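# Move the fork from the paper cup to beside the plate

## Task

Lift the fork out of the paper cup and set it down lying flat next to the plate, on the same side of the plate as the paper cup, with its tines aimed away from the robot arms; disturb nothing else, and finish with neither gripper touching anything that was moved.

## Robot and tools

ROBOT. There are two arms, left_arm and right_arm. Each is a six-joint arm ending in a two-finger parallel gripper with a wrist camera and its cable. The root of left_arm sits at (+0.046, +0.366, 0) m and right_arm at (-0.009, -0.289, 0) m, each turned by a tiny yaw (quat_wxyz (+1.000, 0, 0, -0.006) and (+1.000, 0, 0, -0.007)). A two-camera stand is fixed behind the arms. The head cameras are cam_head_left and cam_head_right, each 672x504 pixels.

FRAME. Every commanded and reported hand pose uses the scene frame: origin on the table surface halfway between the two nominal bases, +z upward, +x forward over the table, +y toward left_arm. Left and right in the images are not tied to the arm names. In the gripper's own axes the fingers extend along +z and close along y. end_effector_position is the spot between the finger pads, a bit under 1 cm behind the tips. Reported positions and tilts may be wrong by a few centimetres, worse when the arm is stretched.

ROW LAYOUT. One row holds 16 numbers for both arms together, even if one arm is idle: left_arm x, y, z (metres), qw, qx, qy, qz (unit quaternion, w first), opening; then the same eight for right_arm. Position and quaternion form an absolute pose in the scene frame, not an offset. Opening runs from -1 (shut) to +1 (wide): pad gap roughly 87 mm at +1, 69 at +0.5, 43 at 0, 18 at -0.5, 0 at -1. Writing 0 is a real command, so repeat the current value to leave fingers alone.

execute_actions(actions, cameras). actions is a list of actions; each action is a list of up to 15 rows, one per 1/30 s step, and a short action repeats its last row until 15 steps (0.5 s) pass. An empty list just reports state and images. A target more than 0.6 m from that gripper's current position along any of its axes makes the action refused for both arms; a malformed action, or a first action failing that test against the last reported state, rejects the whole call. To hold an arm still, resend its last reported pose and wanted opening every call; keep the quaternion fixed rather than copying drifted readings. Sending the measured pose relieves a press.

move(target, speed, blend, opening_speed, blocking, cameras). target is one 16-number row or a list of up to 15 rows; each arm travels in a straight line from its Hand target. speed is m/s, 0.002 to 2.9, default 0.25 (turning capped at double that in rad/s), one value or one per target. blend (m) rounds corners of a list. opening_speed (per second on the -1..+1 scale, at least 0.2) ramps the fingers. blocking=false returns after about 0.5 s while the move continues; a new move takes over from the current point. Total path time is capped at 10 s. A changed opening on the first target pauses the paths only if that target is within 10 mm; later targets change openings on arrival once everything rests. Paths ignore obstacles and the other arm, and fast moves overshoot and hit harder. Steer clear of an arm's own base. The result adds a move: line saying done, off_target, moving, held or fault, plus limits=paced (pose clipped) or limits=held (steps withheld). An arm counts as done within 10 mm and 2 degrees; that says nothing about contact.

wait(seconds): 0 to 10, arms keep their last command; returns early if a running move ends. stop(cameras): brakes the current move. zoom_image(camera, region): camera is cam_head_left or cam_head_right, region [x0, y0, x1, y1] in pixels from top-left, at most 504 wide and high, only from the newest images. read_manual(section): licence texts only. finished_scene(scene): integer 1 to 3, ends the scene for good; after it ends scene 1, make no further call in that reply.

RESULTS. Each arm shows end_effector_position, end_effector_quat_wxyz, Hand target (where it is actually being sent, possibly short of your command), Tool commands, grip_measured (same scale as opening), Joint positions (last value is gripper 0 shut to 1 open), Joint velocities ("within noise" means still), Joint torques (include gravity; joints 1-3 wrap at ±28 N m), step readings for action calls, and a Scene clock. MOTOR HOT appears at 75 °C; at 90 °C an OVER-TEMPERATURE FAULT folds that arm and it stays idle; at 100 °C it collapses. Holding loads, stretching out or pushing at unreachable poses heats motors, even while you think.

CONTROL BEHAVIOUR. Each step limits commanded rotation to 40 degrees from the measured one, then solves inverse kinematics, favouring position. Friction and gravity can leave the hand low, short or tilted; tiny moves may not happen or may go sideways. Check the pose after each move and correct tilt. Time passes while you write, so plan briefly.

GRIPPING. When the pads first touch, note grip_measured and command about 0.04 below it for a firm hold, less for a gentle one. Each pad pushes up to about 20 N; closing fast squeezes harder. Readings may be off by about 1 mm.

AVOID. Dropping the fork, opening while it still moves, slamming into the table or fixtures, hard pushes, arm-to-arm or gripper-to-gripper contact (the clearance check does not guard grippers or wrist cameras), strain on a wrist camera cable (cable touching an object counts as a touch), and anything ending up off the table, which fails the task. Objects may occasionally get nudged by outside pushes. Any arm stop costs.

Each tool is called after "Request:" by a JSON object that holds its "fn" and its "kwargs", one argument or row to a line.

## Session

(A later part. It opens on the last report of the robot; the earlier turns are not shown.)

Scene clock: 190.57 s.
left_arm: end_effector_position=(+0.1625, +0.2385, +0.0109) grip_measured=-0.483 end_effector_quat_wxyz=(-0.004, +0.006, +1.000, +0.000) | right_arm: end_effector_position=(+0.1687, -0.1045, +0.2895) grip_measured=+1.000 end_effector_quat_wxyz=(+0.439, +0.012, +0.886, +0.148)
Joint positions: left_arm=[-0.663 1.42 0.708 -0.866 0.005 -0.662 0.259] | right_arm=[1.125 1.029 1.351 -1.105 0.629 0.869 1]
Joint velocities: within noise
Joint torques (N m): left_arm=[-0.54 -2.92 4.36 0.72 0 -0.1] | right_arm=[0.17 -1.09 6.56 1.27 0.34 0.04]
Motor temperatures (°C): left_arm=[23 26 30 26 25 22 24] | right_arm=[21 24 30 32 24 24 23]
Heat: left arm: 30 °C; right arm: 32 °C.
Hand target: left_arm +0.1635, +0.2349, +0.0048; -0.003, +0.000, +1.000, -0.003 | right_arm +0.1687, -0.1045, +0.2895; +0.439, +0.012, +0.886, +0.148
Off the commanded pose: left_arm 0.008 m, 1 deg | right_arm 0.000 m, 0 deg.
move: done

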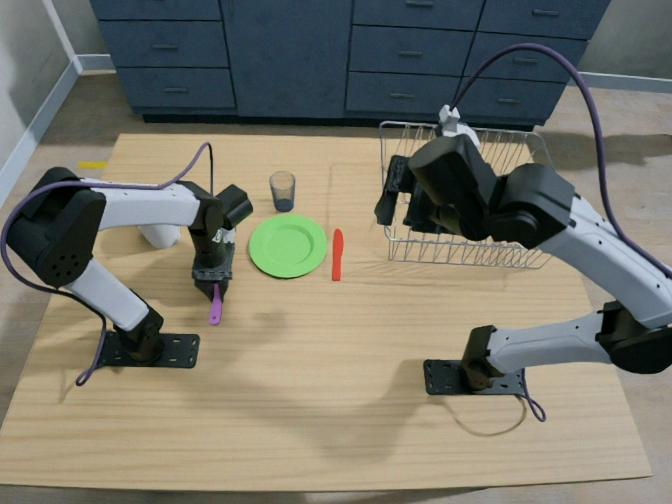

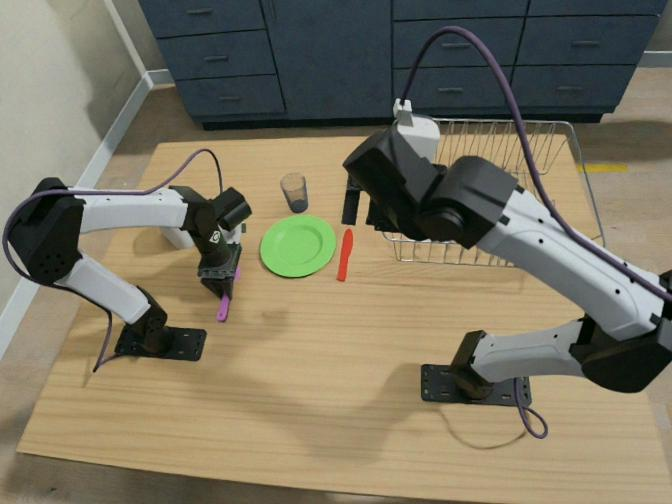

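Request:
{"fn": "move", "kwargs": {
  "target": [
    [0.165,0.235,0.05,0,0,1,0,-0.54,0.1687,-0.1045,0.2895,0.439,0.012,0.886,0.148,1],
    [0.22,0.217,0.05,0,-0.07,0.9975,0,-0.54,0.1687,-0.1045,0.2895,0.439,0.012,0.886,0.148,1]
  ],
  "speed": [0.1,0.15]
}}

Request:
{"fn": "zoom_image", "kwargs": {
  "camera": "cam_head_left",
  "region": [170, 200, 300, 330]
}}

Request:
{"fn": "zoom_image", "kwargs": {
  "camera": "cam_head_right",
  "region": [170, 200, 300, 330]
}}

Scene clock: 199.63 s.
left_arm: end_effector_position=(+0.2188, +0.2192, +0.0488) grip_measured=-0.483 end_effector_quat_wxyz=(+0.005, -0.062, +0.998, -0.003) | right_arm: end_effector_position=(+0.1687, -0.1045, +0.2895) grip_measured=+1.000 end_effector_quat_wxyz=(+0.439, +0.012, +0.886, +0.148)
Joint positions: left_arm=[-0.572 1.548 0.991 -1.001 -0.001 -0.708 0.259] | right_arm=[1.125 1.029 1.351 -1.105 0.629 0.869 1]
Joint velocities: within noise
Joint torques (N m): left_arm=[0.46 -4.51 7.65 0.29 -0.13 -0.11] | right_arm=[0.18 -1.01 6.45 1.26 0.34 0.04]
Motor temperatures (°C): left_arm=[23 26 30 27 25 22 24] | right_arm=[21 24 30 32 24 24 23]
Heat: left arm: 30 °C; right arm: 32 °C.
Hand target: left_arm +0.2219, +0.2186, +0.0493; +0.002, -0.074, +0.997, +0.002 | right_arm +0.1687, -0.1045, +0.2895; +0.439, +0.012, +0.886, +0.148
Off the commanded pose: left_arm 0.003 m, 1 deg | right_arm 0.000 m, 0 deg.
move: done

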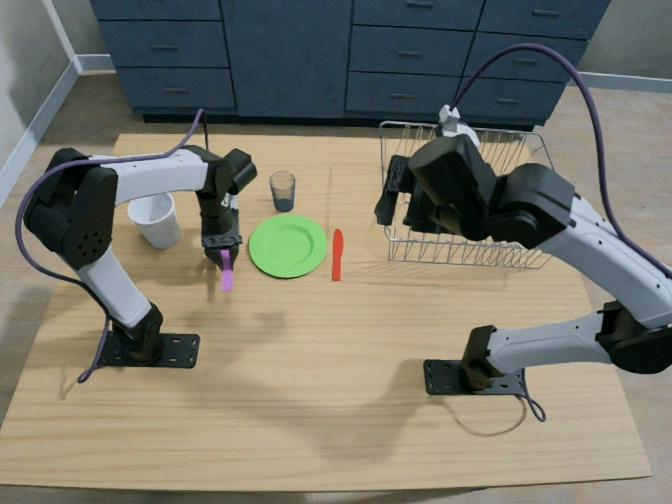

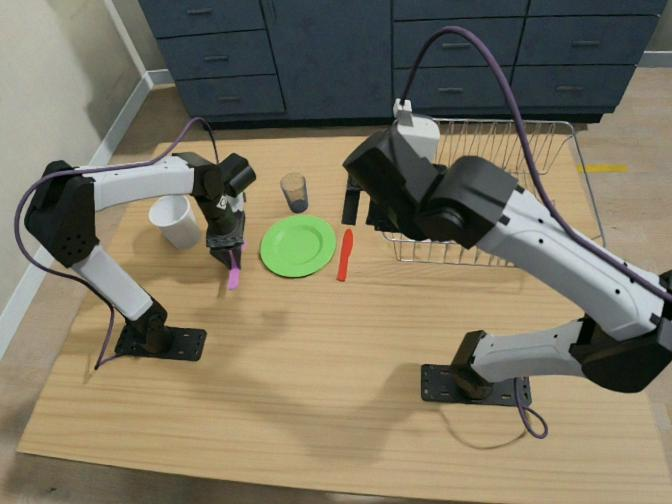

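Scaled by 3.877.

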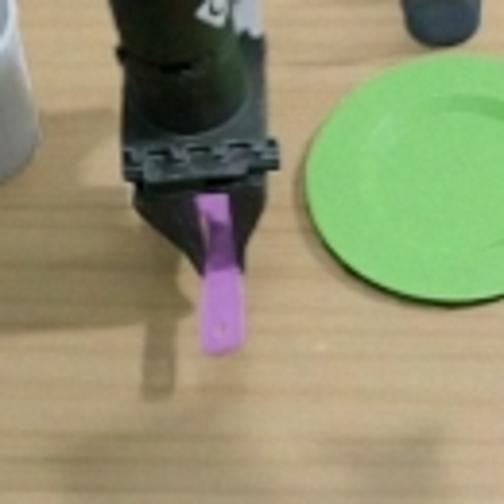

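Scaled by 3.877.

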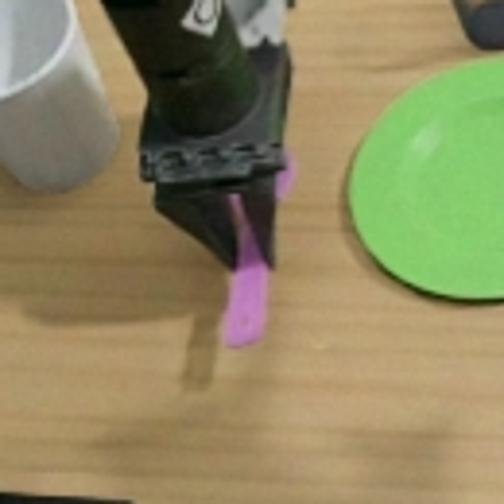

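Request:
{"fn": "move", "kwargs": {
  "target": [
    [0.24,0.22,0.05,0,-0.07,0.9975,0,-0.54,0.1687,-0.1045,0.2895,0.439,0.012,0.886,0.148,1],
    [0.242,0.22,0.003,0,-0.07,0.9975,0,-0.54,0.1687,-0.1045,0.2895,0.439,0.012,0.886,0.148,1],
    [0.242,0.22,0.003,0,-0.07,0.9975,0,-0.15,0.1687,-0.1045,0.2895,0.439,0.012,0.886,0.148,1],
    [0.242,0.221,0.13,0,-0.07,0.9975,0,-0.15,0.1687,-0.1045,0.2895,0.439,0.012,0.886,0.148,1],
    [0.22,0.235,0.23,0.2,-0.07,0.975,0,-0.15,0.1687,-0.1045,0.2895,0.439,0.012,0.886,0.148,1]
  ],
  "speed": [0.1,0.06,0.06,0.1,0.25],
  "opening_speed": 0.6
}}

Request:
{"fn": "zoom_image", "kwargs": {
  "camera": "cam_head_left",
  "region": [110, 180, 290, 330]
}}

Scene clock: 215.17 s.
left_arm: end_effector_position=(+0.2227, +0.2278, +0.2248) grip_measured=-0.150 end_effector_quat_wxyz=(+0.195, -0.065, +0.979, -0.008) | right_arm: end_effector_position=(+0.1687, -0.1045, +0.2895) grip_measured=+1.000 end_effector_quat_wxyz=(+0.439, +0.012, +0.886, +0.148)
Joint positions: left_arm=[-0.725 1.3 1.492 -1.472 -0.268 -0.831 0.425] | right_arm=[1.125 1.029 1.351 -1.105 0.629 0.869 1]
Joint velocities: within noise
Joint torques (N m): left_arm=[-0.54 -4.53 7.71 0.62 -0.46 -0.15] | right_arm=[0.18 -1.05 6.49 1.27 0.35 0.05]
Motor temperatures (°C): left_arm=[23 26 32 26 25 22 24] | right_arm=[21 24 30 32 24 24 23]
Heat: left arm: 32 °C; right arm: 32 °C.
Hand target: left_arm +0.2202, +0.2314, +0.2297; +0.200, -0.070, +0.977, -0.003 | right_arm +0.1687, -0.1045, +0.2895; +0.439, +0.012, +0.886, +0.148
Off the commanded pose: left_arm 0.009 m, 1 deg | right_arm 0.000 m, 0 deg.
move: done

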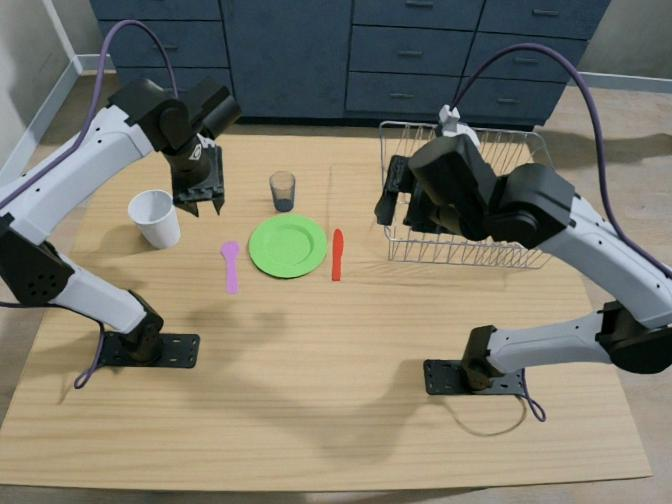

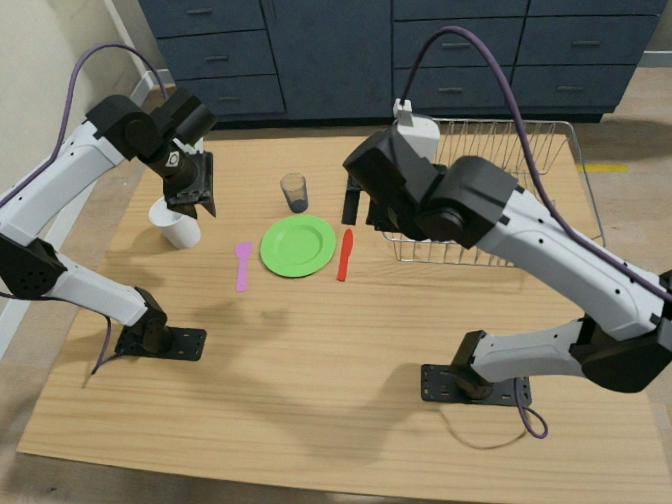

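Scaled by 2.800.

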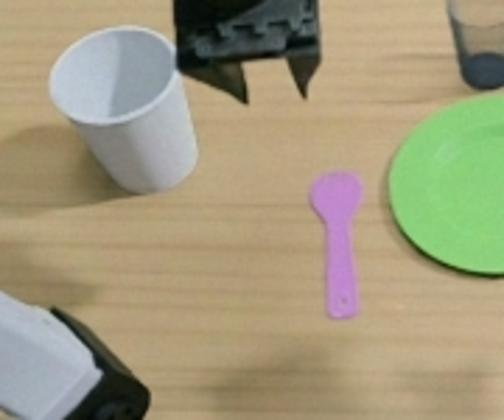

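Request:
{"fn": "finished_scene", "kwargs": {
  "scene": 2
}}

The scene is finished: the task was done.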